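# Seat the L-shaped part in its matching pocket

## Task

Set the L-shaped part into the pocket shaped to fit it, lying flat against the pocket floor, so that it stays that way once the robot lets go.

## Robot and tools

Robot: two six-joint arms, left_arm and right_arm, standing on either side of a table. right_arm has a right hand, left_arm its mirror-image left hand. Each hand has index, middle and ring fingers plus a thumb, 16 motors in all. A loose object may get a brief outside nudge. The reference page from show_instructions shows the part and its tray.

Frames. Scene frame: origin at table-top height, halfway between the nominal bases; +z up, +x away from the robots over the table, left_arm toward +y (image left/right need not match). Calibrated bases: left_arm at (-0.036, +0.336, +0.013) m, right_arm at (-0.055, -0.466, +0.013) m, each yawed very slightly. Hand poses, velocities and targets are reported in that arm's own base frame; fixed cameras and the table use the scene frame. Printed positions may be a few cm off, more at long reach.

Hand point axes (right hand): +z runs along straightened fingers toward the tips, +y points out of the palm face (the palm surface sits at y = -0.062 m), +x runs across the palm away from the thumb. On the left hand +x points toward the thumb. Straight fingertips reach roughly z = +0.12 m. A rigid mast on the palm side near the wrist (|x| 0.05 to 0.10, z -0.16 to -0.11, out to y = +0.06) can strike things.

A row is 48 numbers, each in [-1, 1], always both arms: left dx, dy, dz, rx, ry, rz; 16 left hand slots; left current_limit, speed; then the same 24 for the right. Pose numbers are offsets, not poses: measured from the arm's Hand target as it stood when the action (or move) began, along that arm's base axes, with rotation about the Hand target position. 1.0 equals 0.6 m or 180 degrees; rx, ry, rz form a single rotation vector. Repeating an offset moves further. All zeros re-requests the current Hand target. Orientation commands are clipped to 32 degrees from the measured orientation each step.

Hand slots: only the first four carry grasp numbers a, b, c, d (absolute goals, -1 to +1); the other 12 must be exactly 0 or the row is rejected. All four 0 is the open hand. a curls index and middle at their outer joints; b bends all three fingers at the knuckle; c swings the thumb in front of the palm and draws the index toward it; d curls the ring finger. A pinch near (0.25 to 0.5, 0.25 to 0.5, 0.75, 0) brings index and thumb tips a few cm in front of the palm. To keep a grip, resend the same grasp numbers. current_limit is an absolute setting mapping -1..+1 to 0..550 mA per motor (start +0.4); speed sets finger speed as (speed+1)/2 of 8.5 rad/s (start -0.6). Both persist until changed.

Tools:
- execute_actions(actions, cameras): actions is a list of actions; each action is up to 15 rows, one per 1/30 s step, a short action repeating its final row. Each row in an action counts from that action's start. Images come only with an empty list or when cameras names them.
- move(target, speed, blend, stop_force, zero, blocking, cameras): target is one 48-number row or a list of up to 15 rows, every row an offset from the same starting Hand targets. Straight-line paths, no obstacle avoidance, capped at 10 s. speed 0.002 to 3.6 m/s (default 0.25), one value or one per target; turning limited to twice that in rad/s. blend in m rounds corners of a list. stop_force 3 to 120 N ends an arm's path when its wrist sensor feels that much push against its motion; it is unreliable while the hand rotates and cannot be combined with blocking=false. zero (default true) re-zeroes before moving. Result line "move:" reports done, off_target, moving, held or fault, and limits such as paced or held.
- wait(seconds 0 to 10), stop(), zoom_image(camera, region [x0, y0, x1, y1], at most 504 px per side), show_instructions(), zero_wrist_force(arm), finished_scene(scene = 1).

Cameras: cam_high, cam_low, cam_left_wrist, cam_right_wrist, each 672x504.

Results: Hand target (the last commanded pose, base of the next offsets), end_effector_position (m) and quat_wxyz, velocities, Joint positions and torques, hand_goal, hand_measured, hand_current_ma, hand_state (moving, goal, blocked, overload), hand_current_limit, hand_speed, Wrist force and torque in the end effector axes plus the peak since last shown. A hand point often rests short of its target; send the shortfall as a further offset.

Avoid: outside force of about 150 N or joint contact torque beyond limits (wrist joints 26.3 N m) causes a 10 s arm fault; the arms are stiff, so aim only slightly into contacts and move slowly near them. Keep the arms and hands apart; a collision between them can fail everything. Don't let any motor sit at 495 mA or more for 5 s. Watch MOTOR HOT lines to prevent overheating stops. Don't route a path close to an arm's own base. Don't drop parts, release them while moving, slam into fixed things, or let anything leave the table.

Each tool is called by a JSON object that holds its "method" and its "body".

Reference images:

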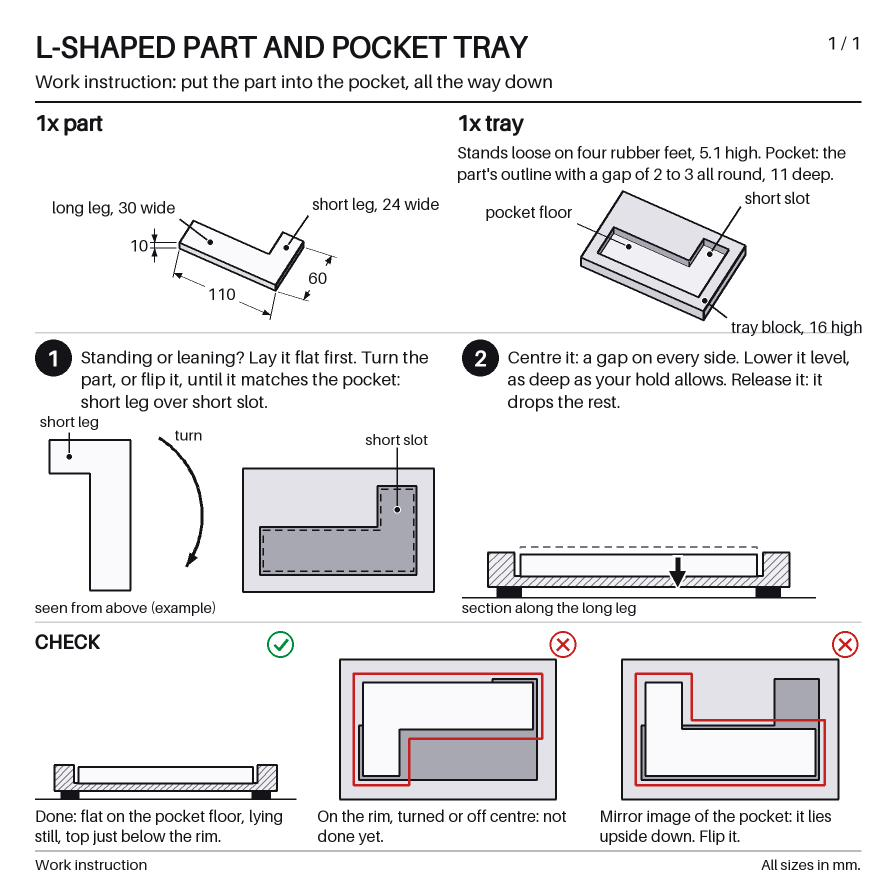

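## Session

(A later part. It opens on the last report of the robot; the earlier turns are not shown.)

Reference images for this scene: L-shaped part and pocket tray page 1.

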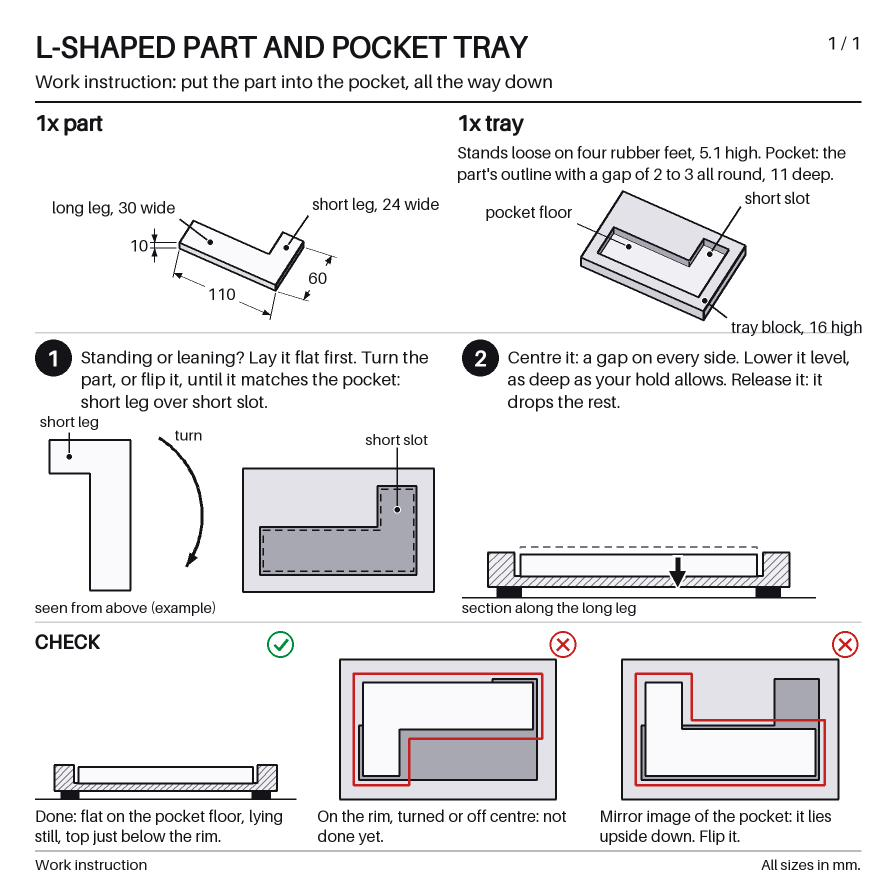

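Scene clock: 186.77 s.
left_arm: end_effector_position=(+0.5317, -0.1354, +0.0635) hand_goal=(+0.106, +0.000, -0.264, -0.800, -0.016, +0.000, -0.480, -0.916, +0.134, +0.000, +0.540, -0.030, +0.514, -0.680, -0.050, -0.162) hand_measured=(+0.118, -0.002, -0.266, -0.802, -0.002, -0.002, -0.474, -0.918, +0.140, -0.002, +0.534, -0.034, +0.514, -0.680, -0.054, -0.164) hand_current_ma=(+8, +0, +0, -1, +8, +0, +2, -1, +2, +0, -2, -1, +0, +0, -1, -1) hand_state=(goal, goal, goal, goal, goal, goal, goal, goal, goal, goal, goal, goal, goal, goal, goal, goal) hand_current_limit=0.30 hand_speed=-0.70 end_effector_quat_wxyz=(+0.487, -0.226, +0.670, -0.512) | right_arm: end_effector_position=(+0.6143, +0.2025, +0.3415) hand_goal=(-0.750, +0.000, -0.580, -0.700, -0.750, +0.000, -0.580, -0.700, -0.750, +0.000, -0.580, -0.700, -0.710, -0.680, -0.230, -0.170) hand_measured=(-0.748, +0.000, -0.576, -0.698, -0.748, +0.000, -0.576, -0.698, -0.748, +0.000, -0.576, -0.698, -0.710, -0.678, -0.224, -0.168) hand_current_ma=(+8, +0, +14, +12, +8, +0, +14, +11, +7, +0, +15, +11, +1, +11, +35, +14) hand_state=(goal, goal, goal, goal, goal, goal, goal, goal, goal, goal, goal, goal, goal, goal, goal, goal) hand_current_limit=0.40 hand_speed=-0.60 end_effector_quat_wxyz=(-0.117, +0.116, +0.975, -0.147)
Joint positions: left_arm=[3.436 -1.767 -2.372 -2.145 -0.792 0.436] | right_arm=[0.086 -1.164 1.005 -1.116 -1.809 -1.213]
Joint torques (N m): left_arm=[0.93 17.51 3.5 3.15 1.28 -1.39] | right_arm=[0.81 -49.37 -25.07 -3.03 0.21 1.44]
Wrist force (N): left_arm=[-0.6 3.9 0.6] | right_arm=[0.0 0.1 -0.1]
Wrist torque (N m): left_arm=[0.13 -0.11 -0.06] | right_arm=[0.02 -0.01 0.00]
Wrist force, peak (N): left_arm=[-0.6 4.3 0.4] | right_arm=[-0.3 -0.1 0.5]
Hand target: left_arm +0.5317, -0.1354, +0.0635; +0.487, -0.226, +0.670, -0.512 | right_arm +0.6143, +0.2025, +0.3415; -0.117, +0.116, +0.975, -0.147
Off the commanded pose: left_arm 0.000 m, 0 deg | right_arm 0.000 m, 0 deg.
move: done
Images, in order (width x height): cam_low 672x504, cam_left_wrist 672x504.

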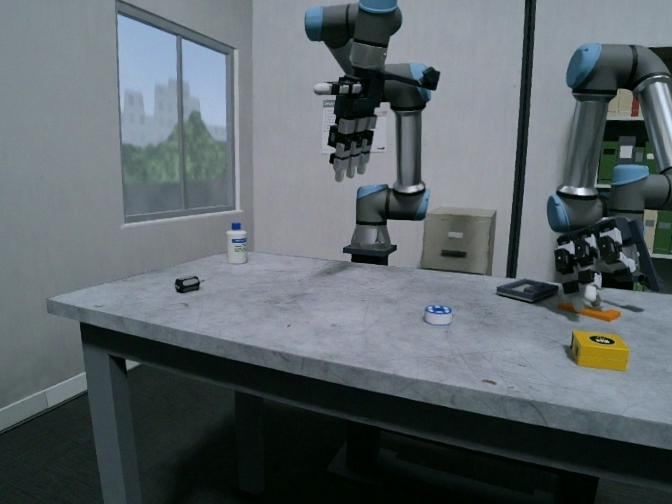

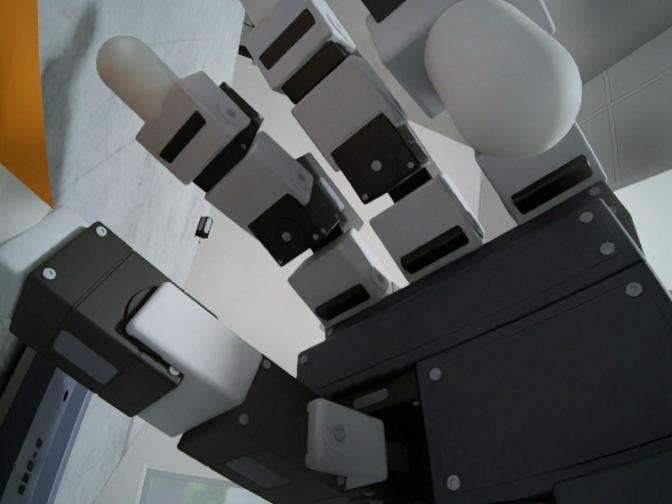

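{"method": "move", "body": {"target": [0,0,-0.0233,0,0,0, 0,0.5,0.72,0.7,0,0,0,0,0,0,0,0,0,0,0,0, 0.3,-0.7, 0,0,0,0,0,0, 0,0,0,0,0,0,0,0,0,0,0,0,0,0,0,0, 0.4,-0.6], "speed": 0.015, "stop_force": 3.5, "cameras": ["cam_low","cam_high","cam_left_wrist"]}}

{"method": "zoom_image", "body": {"camera": "cam_low", "region": [540, 215, 640, 325]}}

{"method": "zoom_image", "body": {"camera": "cam_left_wrist", "region": [0, 0, 200, 250]}}

{"method": "zoom_image", "body": {"camera": "cam_high", "region": [375, 170, 475, 245]}}

Scene clock: 188.93 s.
left_arm: end_effector_position=(+0.5317, -0.1354, +0.0538) hand_goal=(+0.106, +0.000, -0.264, -0.800, -0.016, +0.000, -0.480, -0.916, +0.134, +0.000, +0.540, -0.030, +0.514, -0.680, -0.050, -0.162) hand_measured=(+0.118, -0.002, -0.266, -0.802, -0.002, -0.002, -0.474, -0.918, +0.140, -0.002, +0.534, -0.034, +0.514, -0.680, -0.052, -0.164) hand_current_ma=(+7, +0, +0, -1, +8, +0, +2, -1, +2, +0, -2, -1, +0, +0, -1, -1) hand_state=(goal, goal, goal, goal, goal, goal, goal, goal, goal, goal, goal, goal, goal, goal, goal, goal) hand_current_limit=0.30 hand_speed=-0.70 end_effector_quat_wxyz=(+0.487, -0.226, +0.670, -0.512) | right_arm: end_effector_position=(+0.6143, +0.2025, +0.3415) hand_goal=(-0.750, +0.000, -0.580, -0.700, -0.750, +0.000, -0.580, -0.700, -0.750, +0.000, -0.580, -0.700, -0.710, -0.680, -0.230, -0.170) hand_measured=(-0.748, +0.000, -0.576, -0.698, -0.748, +0.000, -0.576, -0.698, -0.748, +0.000, -0.576, -0.698, -0.710, -0.678, -0.224, -0.168) hand_current_ma=(+8, +0, +14, +12, +8, +0, +14, +11, +7, +0, +15, +11, +1, +11, +35, +14) hand_state=(goal, goal, goal, goal, goal, goal, goal, goal, goal, goal, goal, goal, goal, goal, goal, goal) hand_current_limit=0.40 hand_speed=-0.60 end_effector_quat_wxyz=(-0.117, +0.116, +0.975, -0.147)
Joint positions: left_arm=[3.436 -1.795 -2.379 -2.111 -0.792 0.437] | right_arm=[0.086 -1.164 1.005 -1.116 -1.809 -1.213]
Joint torques (N m): left_arm=[-4.97 30.79 20.8 -0.68 -0.8 0.43] | right_arm=[-0.39 -50.01 -24.25 -2.96 0.41 1.43]
Wrist force (N): left_arm=[-0.6 0.7 -0.6] | right_arm=[0.0 0.0 0.2]
Wrist torque (N m): left_arm=[-0.16 -0.11 -0.12] | right_arm=[-0.03 -0.01 0.00]
Wrist force, peak (N): left_arm=[-2.0 -9.6 -2.6] | right_arm=[-0.3 -0.3 0.4]
Hand target: left_arm +0.5317, -0.1354, +0.0538; +0.487, -0.226, +0.670, -0.512 (not the last commanded pose) | right_arm +0.6143, +0.2025, +0.3415; -0.117, +0.116, +0.975, -0.147
Off the commanded pose: left_arm 0.004 m, 0 deg | right_arm 0.000 m, 0 deg.
move: contact (left_arm)
Images, in order (width x height): cam_high 672x504, cam_low 672x504, cam_left_wrist 672x504.

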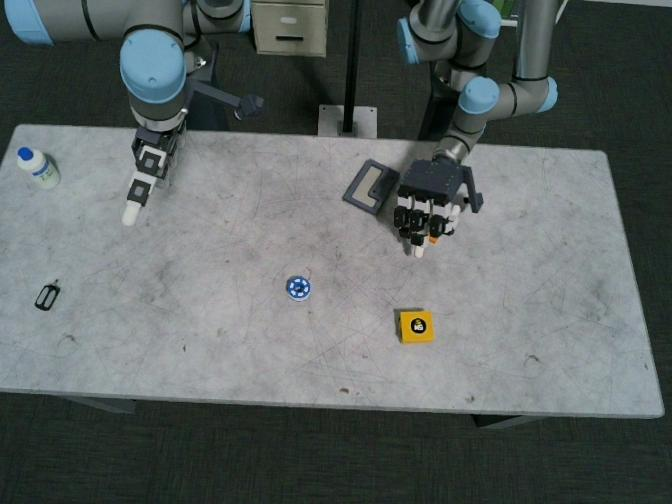

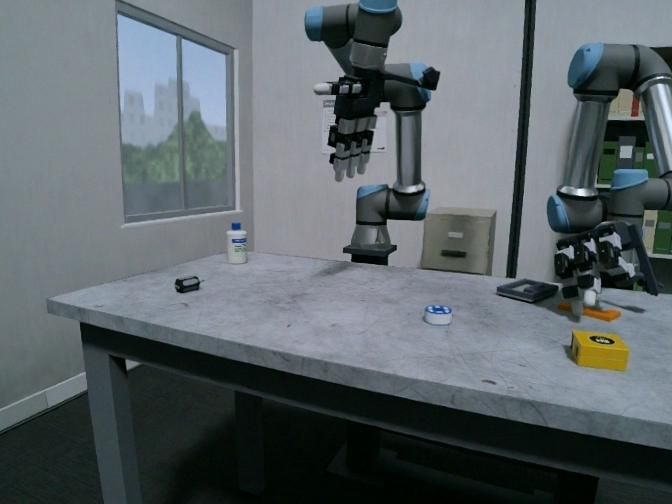

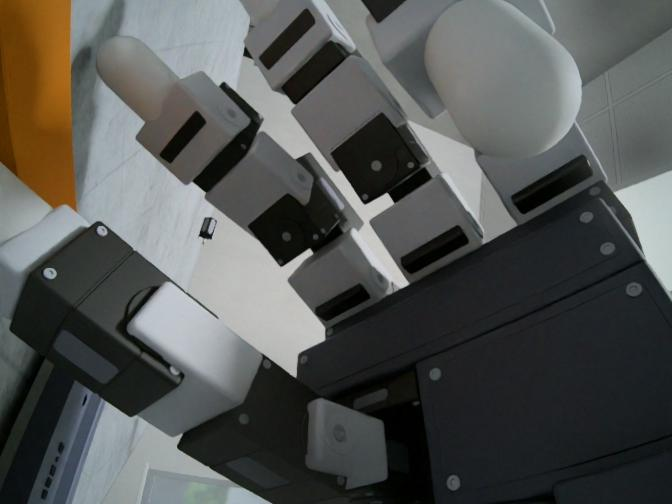

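Scaled by 4.582 from the camera's 672x504 image, which has a finer 960x720 frame.

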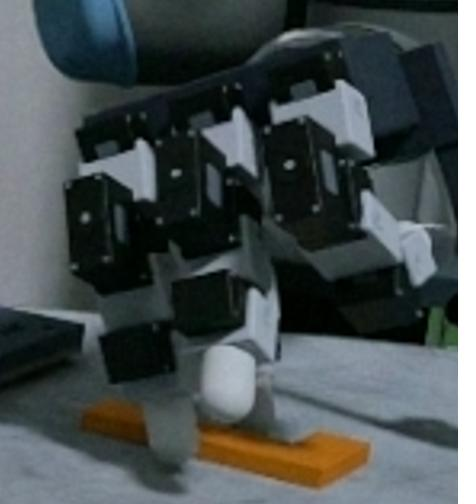

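Scaled by 2.016 from the camera's 672x504 image, which has a finer 960x720 frame.

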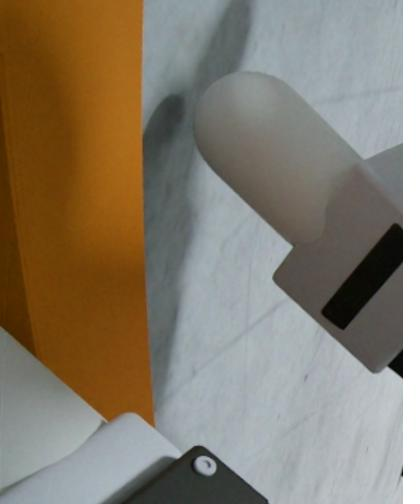

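Scaled by 5.040 from the camera's 672x504 image, which has a finer 960x720 frame.

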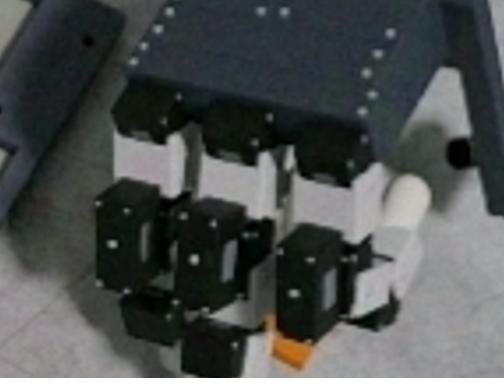

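{"method": "zoom_image", "body": {"camera": "cam_low", "region": [550, 280, 630, 330]}}

{"method": "zoom_image", "body": {"camera": "cam_left_wrist", "region": [0, 50, 120, 220]}}

Scaled by 6.300 from the camera's 672x504 image, which has a finer 960x720 frame.

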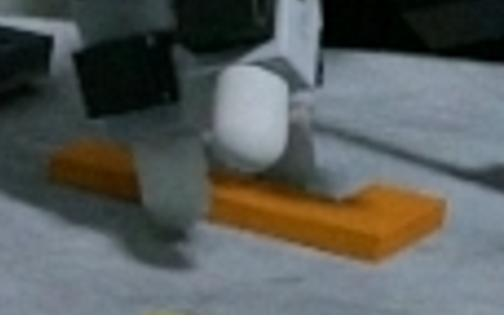

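Scaled by 2.965 from the camera's 672x504 image, which has a finer 960x720 frame.

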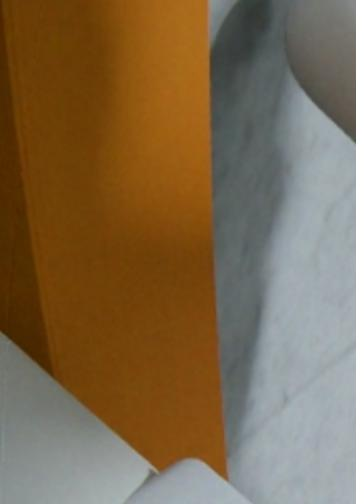

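{"method": "move", "body": {"target": [0.0147,-0.0078,0,0,0,0, 0,0.6,0.72,0.7,0,0,0,0,0,0,0,0,0,0,0,0, 0.3,-0.7, 0,0,0,0,0,0, 0,0,0,0,0,0,0,0,0,0,0,0,0,0,0,0, 0.4,-0.6], "speed": 0.03, "stop_force": 4}}

{"method": "move", "body": {"target": [0,0,0,0,0,0, 0,0.7,0.72,0.7,0,0,0,0,0,0,0,0,0,0,0,0, 0.2,-0.8, 0,0,0,0,0,0, 0,0,0,0,0,0,0,0,0,0,0,0,0,0,0,0, 0.4,-0.6], "speed": 0.03, "cameras": ["cam_high","cam_low","cam_left_wrist"]}}

{"method": "zoom_image", "body": {"camera": "cam_low", "region": [550, 280, 630, 330]}}

{"method": "zoom_image", "body": {"camera": "cam_left_wrist", "region": [0, 0, 200, 250]}}

Scene clock: 193.57 s.
left_arm: end_effector_position=(+0.5344, -0.1368, +0.0539) hand_goal=(+0.242, +0.000, -0.294, -0.820, +0.160, +0.000, -0.460, -0.916, +0.284, +0.000, +0.540, -0.050, +0.514, -0.680, -0.050, -0.182) hand_measured=(+0.242, -0.002, -0.290, -0.818, +0.162, -0.002, -0.462, -0.918, +0.282, -0.002, +0.534, -0.048, +0.514, -0.680, -0.056, -0.190) hand_current_ma=(+0, +0, +1, +1, +0, +0, +0, -1, +0, +0, -2, +0, +0, +0, -3, -5) hand_state=(goal, goal, goal, goal, goal, goal, goal, goal, goal, goal, goal, goal, goal, goal, goal, goal) hand_current_limit=0.30 hand_speed=-0.70 end_effector_quat_wxyz=(+0.487, -0.226, +0.670, -0.512) | right_arm: end_effector_position=(+0.6143, +0.2025, +0.3415) hand_goal=(-0.750, +0.000, -0.580, -0.700, -0.750, +0.000, -0.580, -0.700, -0.750, +0.000, -0.580, -0.700, -0.710, -0.680, -0.230, -0.170) hand_measured=(-0.748, +0.000, -0.576, -0.698, -0.748, +0.000, -0.576, -0.698, -0.748, +0.000, -0.576, -0.698, -0.710, -0.678, -0.224, -0.168) hand_current_ma=(+8, +0, +14, +12, +8, +0, +14, +11, +7, +0, +15, +11, +1, +11, +35, +14) hand_state=(goal, goal, goal, goal, goal, goal, goal, goal, goal, goal, goal, goal, goal, goal, goal, goal) hand_current_limit=0.40 hand_speed=-0.60 end_effector_quat_wxyz=(-0.117, +0.116, +0.975, -0.147)
Joint positions: left_arm=[3.428 -1.8 -2.371 -2.113 -0.799 0.437] | right_arm=[0.086 -1.164 1.005 -1.116 -1.809 -1.213]
Joint torques (N m): left_arm=[9.52 25.06 0.42 2.64 2.02 1.28] | right_arm=[0.56 -49.52 -24.33 -2.97 0.33 1.37]
Wrist force (N): left_arm=[-2.3 -13.6 -3.7] | right_arm=[0.1 -0.1 0.1]
Wrist torque (N m): left_arm=[-1.31 0.10 -0.42] | right_arm=[-0.02 -0.02 0.01]
Wrist force, peak (N): left_arm=[-2.9 -17.8 -4.5] | right_arm=[-0.1 -0.7 -0.2]
Hand target: left_arm +0.5344, -0.1368, +0.0539; +0.487, -0.226, +0.670, -0.512 (not the last commanded pose) | right_arm +0.6143, +0.2025, +0.3415; -0.117, +0.116, +0.975, -0.147
Off the commanded pose: left_arm 0.007 m, 0 deg | right_arm 0.000 m, 0 deg.
move: contact (left_arm)

Scene clock: 194.10 s.
left_arm: end_effector_position=(+0.5344, -0.1368, +0.0539) hand_goal=(+0.376, +0.000, -0.324, -0.840, +0.334, +0.000, -0.440, -0.916, +0.434, +0.000, +0.540, -0.070, +0.514, -0.680, -0.050, -0.202) hand_measured=(+0.372, -0.002, -0.322, -0.838, +0.334, -0.002, -0.442, -0.918, +0.430, -0.002, +0.534, -0.068, +0.514, -0.680, -0.050, -0.202) hand_current_ma=(-1, +0, +0, +0, +0, +0, +0, -1, -1, +0, -2, +0, +0, +0, +0, +0) hand_state=(goal, goal, goal, goal, goal, goal, goal, goal, goal, goal, goal, goal, goal, goal, goal, goal) hand_current_limit=0.20 hand_speed=-0.80 end_effector_quat_wxyz=(+0.487, -0.226, +0.670, -0.512) | right_arm: end_effector_position=(+0.6143, +0.2025, +0.3415) hand_goal=(-0.750, +0.000, -0.580, -0.700, -0.750, +0.000, -0.580, -0.700, -0.750, +0.000, -0.580, -0.700, -0.710, -0.680, -0.230, -0.170) hand_measured=(-0.748, +0.000, -0.576, -0.698, -0.748, +0.000, -0.576, -0.698, -0.748, +0.000, -0.576, -0.698, -0.710, -0.678, -0.224, -0.168) hand_current_ma=(+8, +0, +14, +12, +8, +0, +14, +11, +7, +0, +15, +11, +1, +11, +35, +14) hand_state=(goal, goal, goal, goal, goal, goal, goal, goal, goal, goal, goal, goal, goal, goal, goal, goal) hand_current_limit=0.40 hand_speed=-0.60 end_effector_quat_wxyz=(-0.117, +0.116, +0.975, -0.147)
Joint positions: left_arm=[3.428 -1.8 -2.371 -2.113 -0.799 0.437] | right_arm=[0.086 -1.164 1.005 -1.116 -1.809 -1.213]
Joint torques (N m): left_arm=[9.36 25.59 2.24 2.25 2.04 1.31] | right_arm=[0.22 -50.73 -24.3 -2.98 0.24 1.34]
Wrist force (N): left_arm=[-2.1 -12.8 -3.1] | right_arm=[-0.1 0.1 0.2]
Wrist torque (N m): left_arm=[-1.18 0.04 -0.39] | right_arm=[-0.01 -0.01 0.00]
Wrist force, peak (N): left_arm=[-2.6 -13.9 -3.4] | right_arm=[-0.1 -0.3 0.5]
Hand target: left_arm +0.5344, -0.1368, +0.0539; +0.487, -0.226, +0.670, -0.512 | right_arm +0.6143, +0.2025, +0.3415; -0.117, +0.116, +0.975, -0.147
Off the commanded pose: left_arm 0.000 m, 0 deg | right_arm 0.000 m, 0 deg.
move: done
Images, in order (width x height): cam_high 672x504, cam_low 672x504, cam_left_wrist 672x504.

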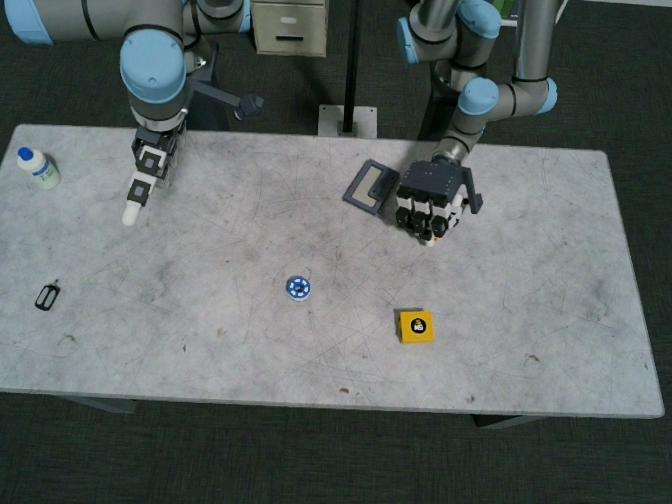

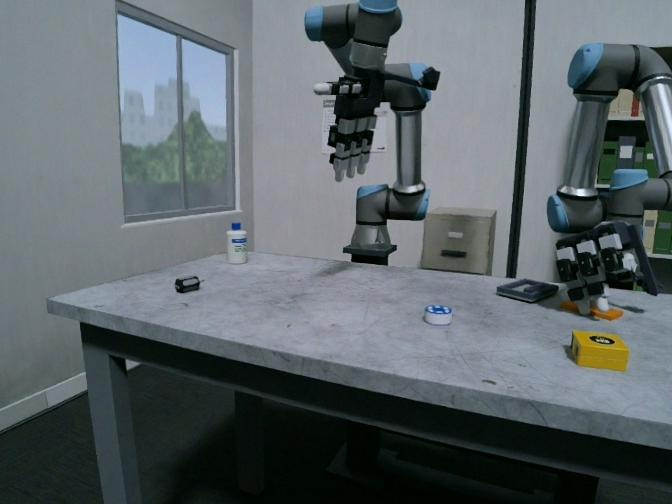

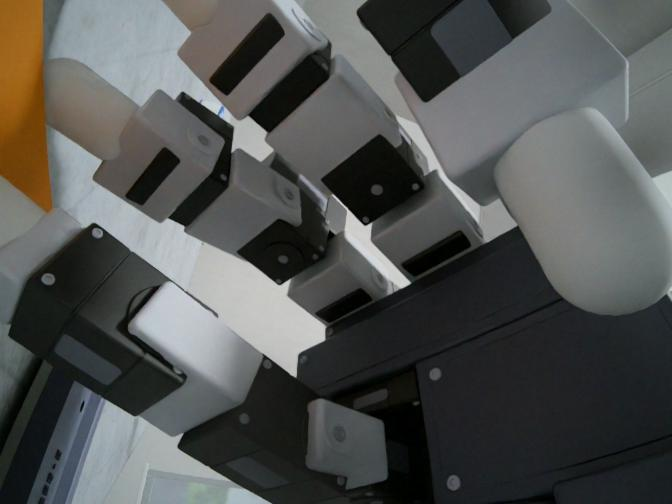

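Scaled by 6.300 from the camera's 672x504 image, which has a finer 960x720 frame.

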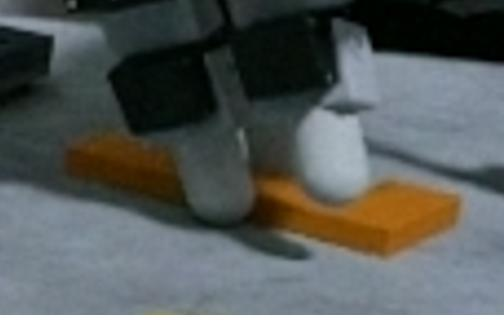

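Scaled by 2.016 from the camera's 672x504 image, which has a finer 960x720 frame.

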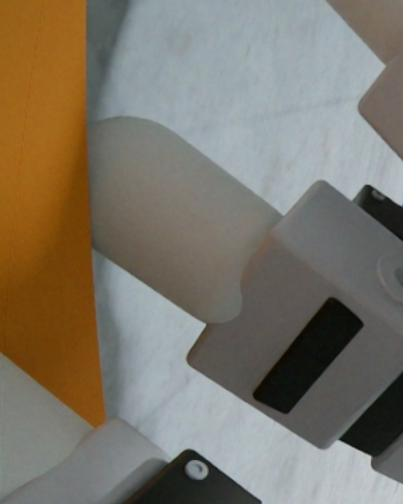

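{"method": "move", "body": {"target": [0,0,0.0025,0,0,0, 0,0.7,0.72,0.7,0,0,0,0,0,0,0,0,0,0,0,0, 0.2,-0.8, 0,0,0,0,0,0, 0,0,0,0,0,0,0,0,0,0,0,0,0,0,0,0, 0.4,-0.6], "speed": 0.01}}

{"method": "move", "body": {"target": [0,0,0,0,0,0, 0,0.76,0.72,0.7,0,0,0,0,0,0,0,0,0,0,0,0, 0.2,-0.85, 0,0,0,0,0,0, 0,0,0,0,0,0,0,0,0,0,0,0,0,0,0,0, 0.4,-0.6], "speed": 0.03, "cameras": ["cam_high","cam_low","cam_left_wrist"]}}

{"method": "zoom_image", "body": {"camera": "cam_low", "region": [550, 280, 630, 330]}}

{"method": "zoom_image", "body": {"camera": "cam_left_wrist", "region": [0, 0, 200, 250]}}

Scene clock: 195.77 s.
left_arm: end_effector_position=(+0.5344, -0.1368, +0.0552) hand_goal=(+0.376, +0.000, -0.324, -0.840, +0.334, +0.000, -0.440, -0.916, +0.434, +0.000, +0.540, -0.070, +0.514, -0.680, -0.050, -0.202) hand_measured=(+0.374, -0.002, -0.322, -0.838, +0.334, -0.002, -0.442, -0.918, +0.430, -0.002, +0.534, -0.068, +0.514, -0.680, -0.050, -0.202) hand_current_ma=(+0, +0, +0, +0, +0, +0, +0, -1, -1, +0, -2, +0, +0, +0, +0, +0) hand_state=(goal, goal, goal, goal, goal, goal, goal, goal, goal, goal, goal, goal, goal, goal, goal, goal) hand_current_limit=0.20 hand_speed=-0.80 end_effector_quat_wxyz=(+0.487, -0.226, +0.670, -0.512) | right_arm: end_effector_position=(+0.6143, +0.2025, +0.3415) hand_goal=(-0.750, +0.000, -0.580, -0.700, -0.750, +0.000, -0.580, -0.700, -0.750, +0.000, -0.580, -0.700, -0.710, -0.680, -0.230, -0.170) hand_measured=(-0.748, +0.000, -0.576, -0.698, -0.748, +0.000, -0.576, -0.698, -0.748, +0.000, -0.576, -0.698, -0.710, -0.678, -0.224, -0.168) hand_current_ma=(+8, +0, +14, +12, +8, +0, +14, +11, +7, +0, +15, +11, +1, +11, +35, +14) hand_state=(goal, goal, goal, goal, goal, goal, goal, goal, goal, goal, goal, goal, goal, goal, goal, goal) hand_current_limit=0.40 hand_speed=-0.60 end_effector_quat_wxyz=(-0.117, +0.116, +0.975, -0.147)
Joint positions: left_arm=[3.428 -1.796 -2.37 -2.118 -0.799 0.437] | right_arm=[0.086 -1.164 1.005 -1.116 -1.809 -1.213]
Joint torques (N m): left_arm=[7.4 30.86 22.28 -0.86 1.48 0.67] | right_arm=[0.91 -50.9 -25.18 -2.93 0.3 1.49]
Wrist force (N): left_arm=[-0.6 3.9 0.3] | right_arm=[-0.1 -0.1 0.2]
Wrist torque (N m): left_arm=[0.19 -0.14 -0.10] | right_arm=[-0.03 0.00 -0.02]
Wrist force, peak (N): left_arm=[-2.5 -13.2 -3.0] | right_arm=[0.3 -0.4 0.3]
Hand target: left_arm +0.5344, -0.1368, +0.0554; +0.487, -0.226, +0.670, -0.512 | right_arm +0.6143, +0.2025, +0.3415; -0.117, +0.116, +0.975, -0.147
Off the commanded pose: left_arm 0.000 m, 0 deg | right_arm 0.000 m, 0 deg.
move: done

Scene clock: 196.27 s.
left_arm: end_effector_position=(+0.5344, -0.1368, +0.0554) hand_goal=(+0.458, +0.000, -0.342, -0.852, +0.440, +0.000, -0.428, -0.916, +0.524, +0.000, +0.540, -0.082, +0.514, -0.680, -0.050, -0.214) hand_measured=(+0.410, -0.002, -0.352, -0.856, +0.438, -0.002, -0.430, -0.918, +0.518, -0.002, +0.534, -0.080, +0.514, -0.680, -0.054, -0.214) hand_current_ma=(-72, +0, -4, -1, +0, +0, -1, -1, -2, +0, -2, +0, +0, +0, -1, +0) hand_state=(blocked, goal, goal, goal, goal, goal, goal, goal, goal, goal, goal, goal, goal, goal, goal, goal) hand_current_limit=0.20 hand_speed=-0.85 end_effector_quat_wxyz=(+0.487, -0.226, +0.670, -0.512) | right_arm: end_effector_position=(+0.6143, +0.2025, +0.3415) hand_goal=(-0.750, +0.000, -0.580, -0.700, -0.750, +0.000, -0.580, -0.700, -0.750, +0.000, -0.580, -0.700, -0.710, -0.680, -0.230, -0.170) hand_measured=(-0.748, +0.000, -0.576, -0.698, -0.748, +0.000, -0.576, -0.698, -0.748, +0.000, -0.576, -0.698, -0.710, -0.678, -0.224, -0.168) hand_current_ma=(+8, +0, +14, +12, +8, +0, +14, +11, +7, +0, +15, +11, +1, +11, +35, +14) hand_state=(goal, goal, goal, goal, goal, goal, goal, goal, goal, goal, goal, goal, goal, goal, goal, goal) hand_current_limit=0.40 hand_speed=-0.60 end_effector_quat_wxyz=(-0.117, +0.116, +0.975, -0.147)
Joint positions: left_arm=[3.428 -1.796 -2.37 -2.118 -0.799 0.437] | right_arm=[0.086 -1.164 1.005 -1.116 -1.809 -1.213]
Joint torques (N m): left_arm=[5.52 30.79 21.68 -0.88 1.4 0.62] | right_arm=[0.21 -50.89 -24.87 -2.9 0.4 1.22]
Wrist force (N): left_arm=[-0.7 2.9 1.0] | right_arm=[-0.1 -0.3 -0.1]
Wrist torque (N m): left_arm=[0.13 -0.16 -0.08] | right_arm=[-0.03 0.01 -0.02]
Wrist force, peak (N): left_arm=[-0.6 3.9 0.5] | right_arm=[0.1 -0.1 0.5]
Hand target: left_arm +0.5344, -0.1368, +0.0554; +0.487, -0.226, +0.670, -0.512 | right_arm +0.6143, +0.2025, +0.3415; -0.117, +0.116, +0.975, -0.147
Off the commanded pose: left_arm 0.000 m, 0 deg | right_arm 0.000 m, 0 deg.
move: done
Images, in order (width x height): cam_high 672x504, cam_low 672x504, cam_left_wrist 672x504.

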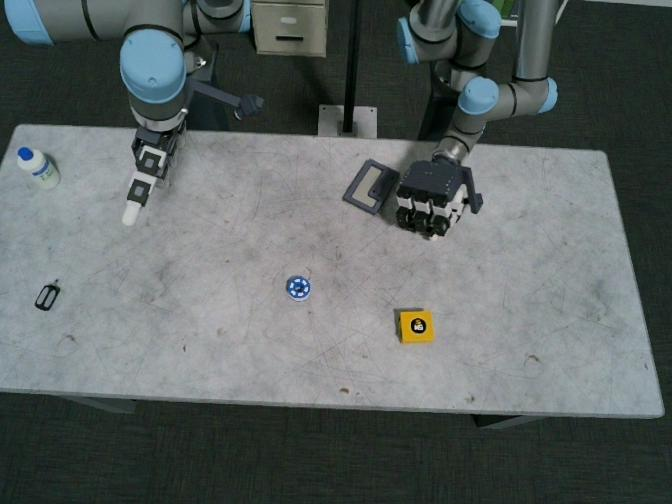

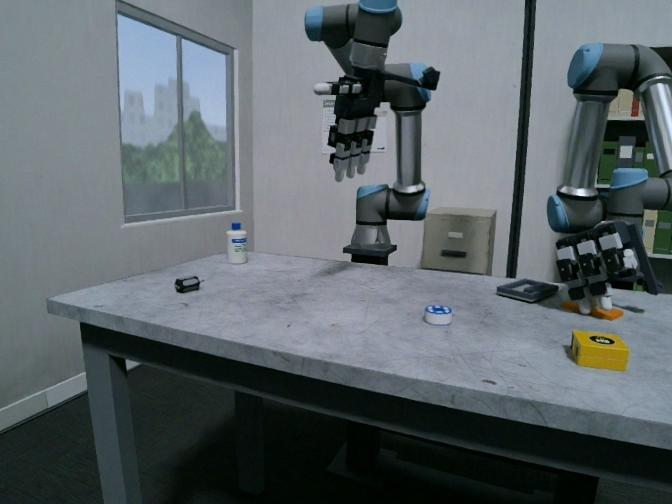

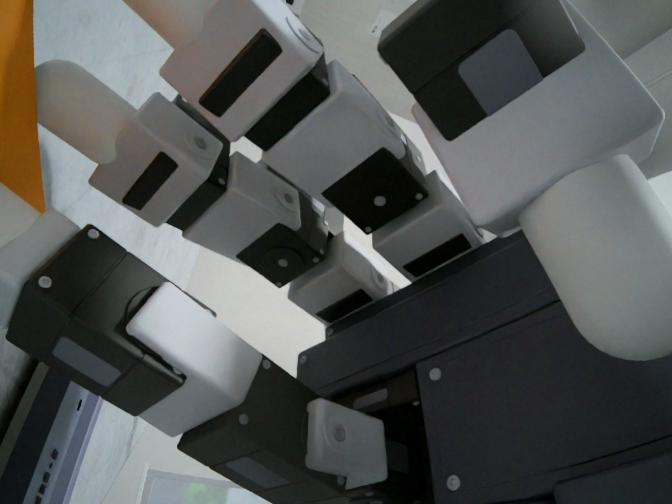

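Scaled by 6.300 from the camera's 672x504 image, which has a finer 960x720 frame.

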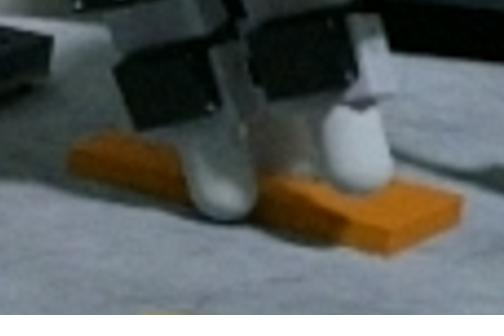

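Scaled by 2.016 from the camera's 672x504 image, which has a finer 960x720 frame.

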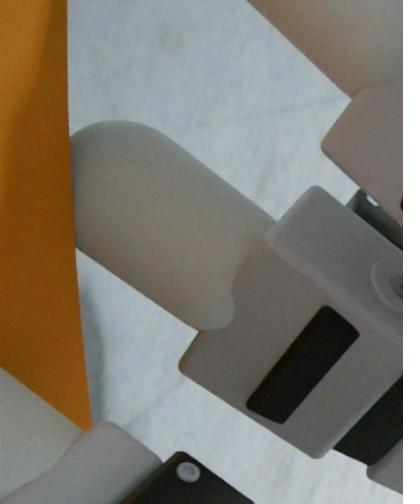

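{"method": "move", "body": {"target": [0,0,0,0,0,0, 0,0.83,0.72,0.7,0,0,0,0,0,0,0,0,0,0,0,0, 0.2,-0.85, 0,0,0,0,0,0, 0,0,0,0,0,0,0,0,0,0,0,0,0,0,0,0, 0.4,-0.6], "speed": 0.03}}

{"method": "move", "body": {"target": [0,0,0.025,0,0,0, 0,0.83,0.72,0.7,0,0,0,0,0,0,0,0,0,0,0,0, 0.2,-0.85, 0,0,0,0,0,0, 0,0,0,0,0,0,0,0,0,0,0,0,0,0,0,0, 0.4,-0.6], "speed": 0.03, "cameras": ["cam_high","cam_low","cam_left_wrist"]}}

{"method": "zoom_image", "body": {"camera": "cam_low", "region": [550, 270, 630, 320]}}

{"method": "zoom_image", "body": {"camera": "cam_left_wrist", "region": [0, 0, 200, 250]}}

Scene clock: 197.67 s.
left_arm: end_effector_position=(+0.5344, -0.1368, +0.0554) hand_goal=(+0.552, +0.000, -0.364, -0.866, +0.562, +0.000, -0.414, -0.916, +0.630, +0.000, +0.540, -0.096, +0.514, -0.680, -0.050, -0.228) hand_measured=(+0.452, +0.002, -0.386, -0.876, +0.560, -0.002, -0.418, -0.918, +0.622, -0.002, +0.534, -0.094, +0.514, -0.680, -0.058, -0.230) hand_current_ma=(-239, +0, -18, -5, -1, +0, -1, -1, -3, +0, -2, +0, +0, +0, -5, -1) hand_state=(blocked, goal, blocked, goal, goal, goal, goal, goal, goal, goal, goal, goal, goal, goal, goal, goal) hand_current_limit=0.20 hand_speed=-0.85 end_effector_quat_wxyz=(+0.487, -0.226, +0.670, -0.512) | right_arm: end_effector_position=(+0.6143, +0.2025, +0.3415) hand_goal=(-0.750, +0.000, -0.580, -0.700, -0.750, +0.000, -0.580, -0.700, -0.750, +0.000, -0.580, -0.700, -0.710, -0.680, -0.230, -0.170) hand_measured=(-0.748, +0.000, -0.576, -0.698, -0.748, +0.000, -0.576, -0.698, -0.748, +0.000, -0.576, -0.698, -0.710, -0.678, -0.224, -0.168) hand_current_ma=(+8, +0, +14, +12, +8, +0, +14, +11, +7, +0, +15, +11, +1, +11, +35, +14) hand_state=(goal, goal, goal, goal, goal, goal, goal, goal, goal, goal, goal, goal, goal, goal, goal, goal) hand_current_limit=0.40 hand_speed=-0.60 end_effector_quat_wxyz=(-0.117, +0.116, +0.975, -0.147)
Joint positions: left_arm=[3.428 -1.796 -2.37 -2.118 -0.799 0.437] | right_arm=[0.086 -1.164 1.005 -1.116 -1.809 -1.213]
Joint torques (N m): left_arm=[-0.78 30.31 19.04 -0.68 1.22 0.53] | right_arm=[0.12 -49.58 -25.48 -2.85 0.26 1.43]
Wrist force (N): left_arm=[-1.1 1.9 1.4] | right_arm=[-0.1 -0.3 0.0]
Wrist torque (N m): left_arm=[0.14 -0.13 -0.12] | right_arm=[-0.04 0.00 -0.03]
Wrist force, peak (N): left_arm=[-0.9 3.1 1.1] | right_arm=[0.0 -0.3 0.6]
Hand target: left_arm +0.5344, -0.1368, +0.0554; +0.487, -0.226, +0.670, -0.512 | right_arm +0.6143, +0.2025, +0.3415; -0.117, +0.116, +0.975, -0.147
Off the commanded pose: left_arm 0.000 m, 0 deg | right_arm 0.000 m, 0 deg.
move: done

Scene clock: 198.70 s.
left_arm: end_effector_position=(+0.5344, -0.1368, +0.0703) hand_goal=(+0.552, +0.000, -0.364, -0.866, +0.562, +0.000, -0.414, -0.916, +0.630, +0.000, +0.540, -0.096, +0.514, -0.680, -0.050, -0.228) hand_measured=(+0.466, +0.000, -0.386, -0.876, +0.560, -0.002, -0.418, -0.918, +0.622, -0.002, +0.534, -0.094, +0.512, -0.680, -0.070, -0.238) hand_current_ma=(-182, +0, -18, -5, -1, +0, -1, -1, -3, +0, -2, +0, +0, +0, -21, -7) hand_state=(blocked, goal, blocked, goal, goal, goal, goal, goal, goal, goal, goal, goal, goal, goal, goal, goal) hand_current_limit=0.20 hand_speed=-0.85 end_effector_quat_wxyz=(+0.487, -0.226, +0.670, -0.512) | right_arm: end_effector_position=(+0.6143, +0.2025, +0.3415) hand_goal=(-0.750, +0.000, -0.580, -0.700, -0.750, +0.000, -0.580, -0.700, -0.750, +0.000, -0.580, -0.700, -0.710, -0.680, -0.230, -0.170) hand_measured=(-0.748, +0.000, -0.576, -0.698, -0.748, +0.000, -0.576, -0.698, -0.748, +0.000, -0.576, -0.698, -0.710, -0.678, -0.224, -0.168) hand_current_ma=(+8, +0, +14, +12, +8, +0, +14, +11, +7, +0, +15, +11, +1, +11, +35, +14) hand_state=(goal, goal, goal, goal, goal, goal, goal, goal, goal, goal, goal, goal, goal, goal, goal, goal) hand_current_limit=0.40 hand_speed=-0.60 end_effector_quat_wxyz=(-0.117, +0.116, +0.975, -0.147)
Joint positions: left_arm=[3.428 -1.754 -2.359 -2.172 -0.799 0.436] | right_arm=[0.086 -1.164 1.005 -1.116 -1.809 -1.213]
Joint torques (N m): left_arm=[-6.98 29.83 22.18 -0.9 -0.06 1.02] | right_arm=[0.78 -49.79 -24.65 -3.02 0.27 1.35]
Wrist force (N): left_arm=[-0.4 3.9 0.5] | right_arm=[-0.3 -0.2 -0.2]
Wrist torque (N m): left_arm=[0.20 -0.16 -0.07] | right_arm=[-0.01 0.03 -0.02]
Wrist force, peak (N): left_arm=[-0.2 4.4 0.4] | right_arm=[0.0 -0.2 0.5]
Hand target: left_arm +0.5344, -0.1368, +0.0704; +0.487, -0.226, +0.670, -0.512 | right_arm +0.6143, +0.2025, +0.3415; -0.117, +0.116, +0.975, -0.147
Off the commanded pose: left_arm 0.000 m, 0 deg | right_arm 0.000 m, 0 deg.
move: done
Images, in order (width x height): cam_high 672x504, cam_low 672x504, cam_left_wrist 672x504.

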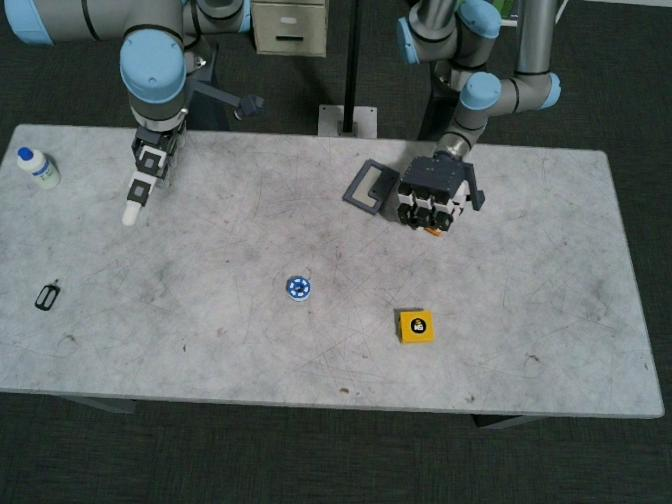

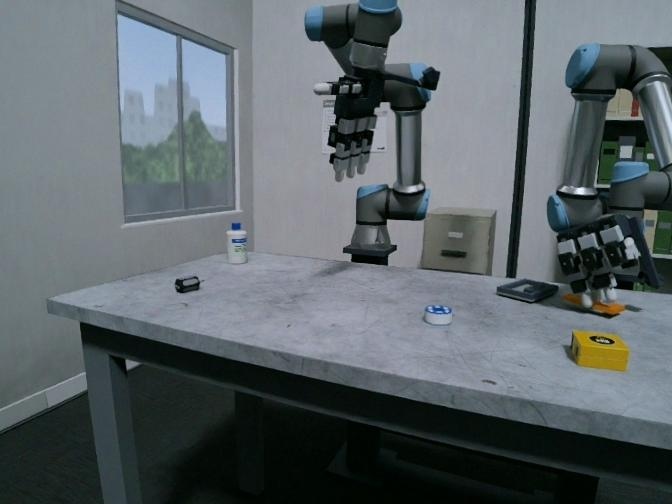

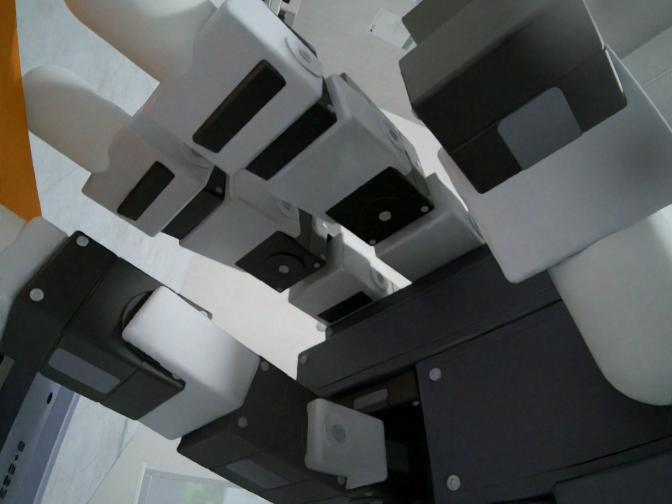

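Scaled by 6.300 from the camera's 672x504 image, which has a finer 960x720 frame.

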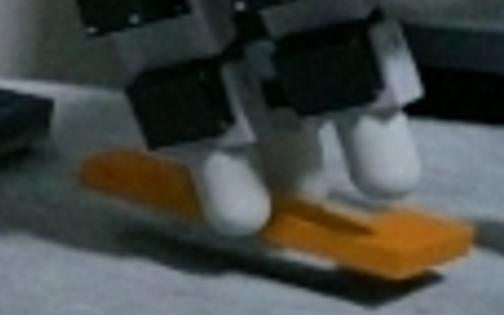

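Scaled by 2.016 from the camera's 672x504 image, which has a finer 960x720 frame.

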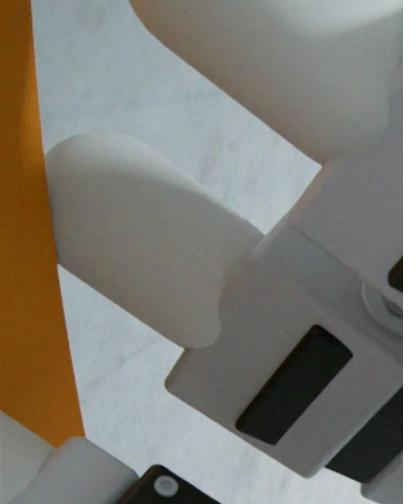

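{"method": "move", "body": {"target": [0,0,0.1,0,0,0, 0,0.83,0.72,0.7,0,0,0,0,0,0,0,0,0,0,0,0, 0.2,-0.85, 0,0,0,0,0,0, 0,0,0,0,0,0,0,0,0,0,0,0,0,0,0,0, 0.4,-0.6], "speed": 0.06, "cameras": ["cam_high","cam_low","cam_left_wrist"]}}

{"method": "zoom_image", "body": {"camera": "cam_high", "region": [336, 150, 406, 220]}}

{"method": "zoom_image", "body": {"camera": "cam_low", "region": [550, 240, 630, 300]}}

{"method": "zoom_image", "body": {"camera": "cam_high", "region": [380, 170, 480, 245]}}

Scene clock: 200.97 s.
left_arm: end_effector_position=(+0.5344, -0.1369, +0.1303) hand_goal=(+0.552, +0.000, -0.364, -0.866, +0.562, +0.000, -0.414, -0.916, +0.630, +0.000, +0.540, -0.096, +0.514, -0.680, -0.050, -0.228) hand_measured=(+0.466, +0.000, -0.386, -0.876, +0.560, -0.002, -0.418, -0.918, +0.622, -0.002, +0.534, -0.094, +0.512, -0.680, -0.070, -0.238) hand_current_ma=(-182, +0, -18, -5, -1, +0, -1, -1, -3, +0, -2, +0, +0, +0, -21, -7) hand_state=(blocked, goal, blocked, goal, goal, goal, goal, goal, goal, goal, goal, goal, goal, goal, goal, goal) hand_current_limit=0.20 hand_speed=-0.85 end_effector_quat_wxyz=(+0.487, -0.226, +0.670, -0.512) | right_arm: end_effector_position=(+0.6143, +0.2025, +0.3415) hand_goal=(-0.750, +0.000, -0.580, -0.700, -0.750, +0.000, -0.580, -0.700, -0.750, +0.000, -0.580, -0.700, -0.710, -0.680, -0.230, -0.170) hand_measured=(-0.748, +0.000, -0.576, -0.698, -0.748, +0.000, -0.576, -0.698, -0.748, +0.000, -0.576, -0.698, -0.710, -0.678, -0.224, -0.168) hand_current_ma=(+8, +0, +14, +12, +8, +0, +14, +11, +7, +0, +15, +11, +1, +11, +35, +14) hand_state=(goal, goal, goal, goal, goal, goal, goal, goal, goal, goal, goal, goal, goal, goal, goal, goal) hand_current_limit=0.40 hand_speed=-0.60 end_effector_quat_wxyz=(-0.117, +0.116, +0.975, -0.147)
Joint positions: left_arm=[3.428 -1.606 -2.297 -2.381 -0.799 0.436] | right_arm=[0.086 -1.164 1.005 -1.116 -1.809 -1.213]
Joint torques (N m): left_arm=[7.55 26.57 27.15 -0.73 2.73 1.39] | right_arm=[0.33 -50.02 -24.38 -3.04 0.41 1.4]
Wrist force (N): left_arm=[-0.1 3.6 0.6] | right_arm=[0.0 -0.3 -0.4]
Wrist torque (N m): left_arm=[0.16 -0.20 -0.21] | right_arm=[-0.01 0.00 -0.01]
Wrist force, peak (N): left_arm=[0.0 4.5 0.4] | right_arm=[0.3 -0.5 0.0]
Hand target: left_arm +0.5344, -0.1368, +0.1304; +0.487, -0.226, +0.670, -0.512 | right_arm +0.6143, +0.2025, +0.3415; -0.117, +0.116, +0.975, -0.147
Off the commanded pose: left_arm 0.000 m, 0 deg | right_arm 0.000 m, 0 deg.
move: done
Images, in order (width x height): cam_high 672x504, cam_low 672x504, cam_left_wrist 672x504.

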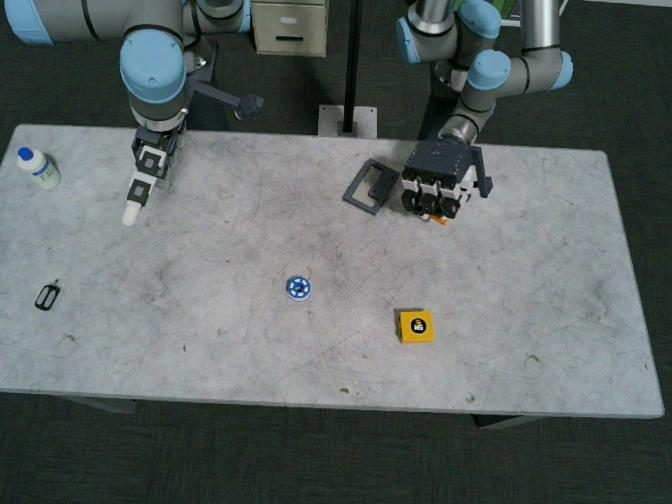

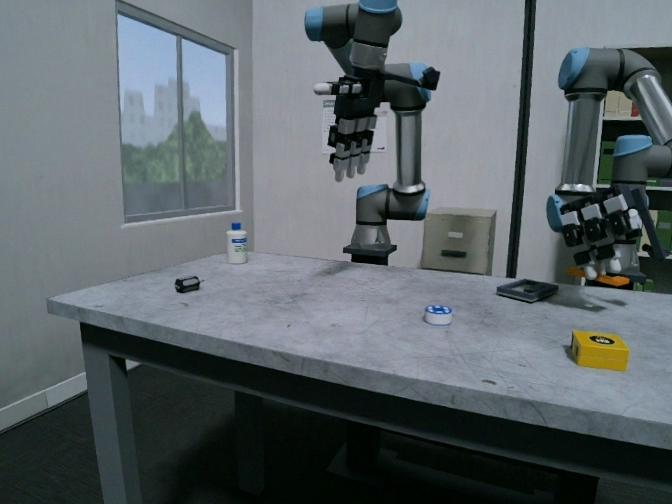

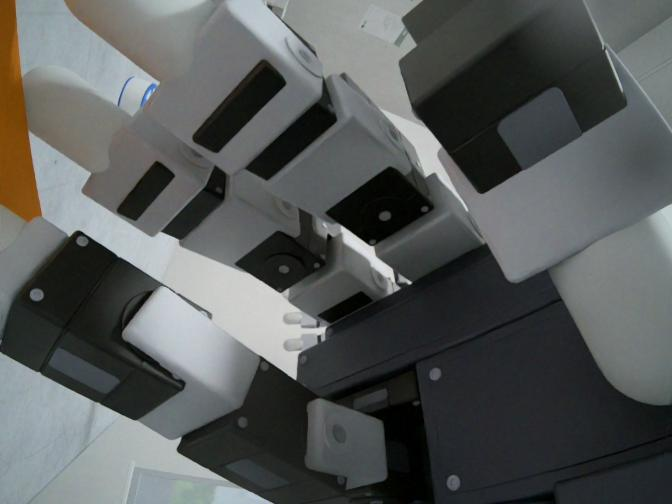

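Scaled by 7.200 from the camera's 672x504 image, which has a finer 960x720 frame.

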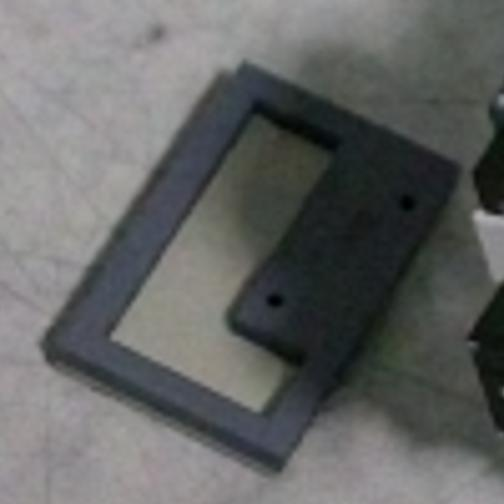

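Scaled by 6.300 from the camera's 672x504 image, which has a finer 960x720 frame.

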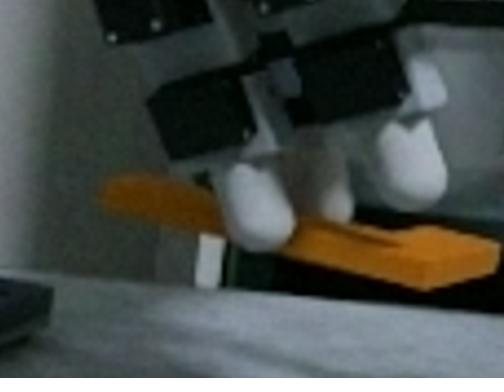

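Scaled by 5.040 from the camera's 672x504 image, which has a finer 960x720 frame.

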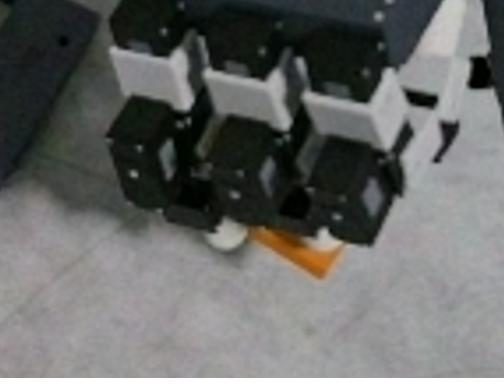

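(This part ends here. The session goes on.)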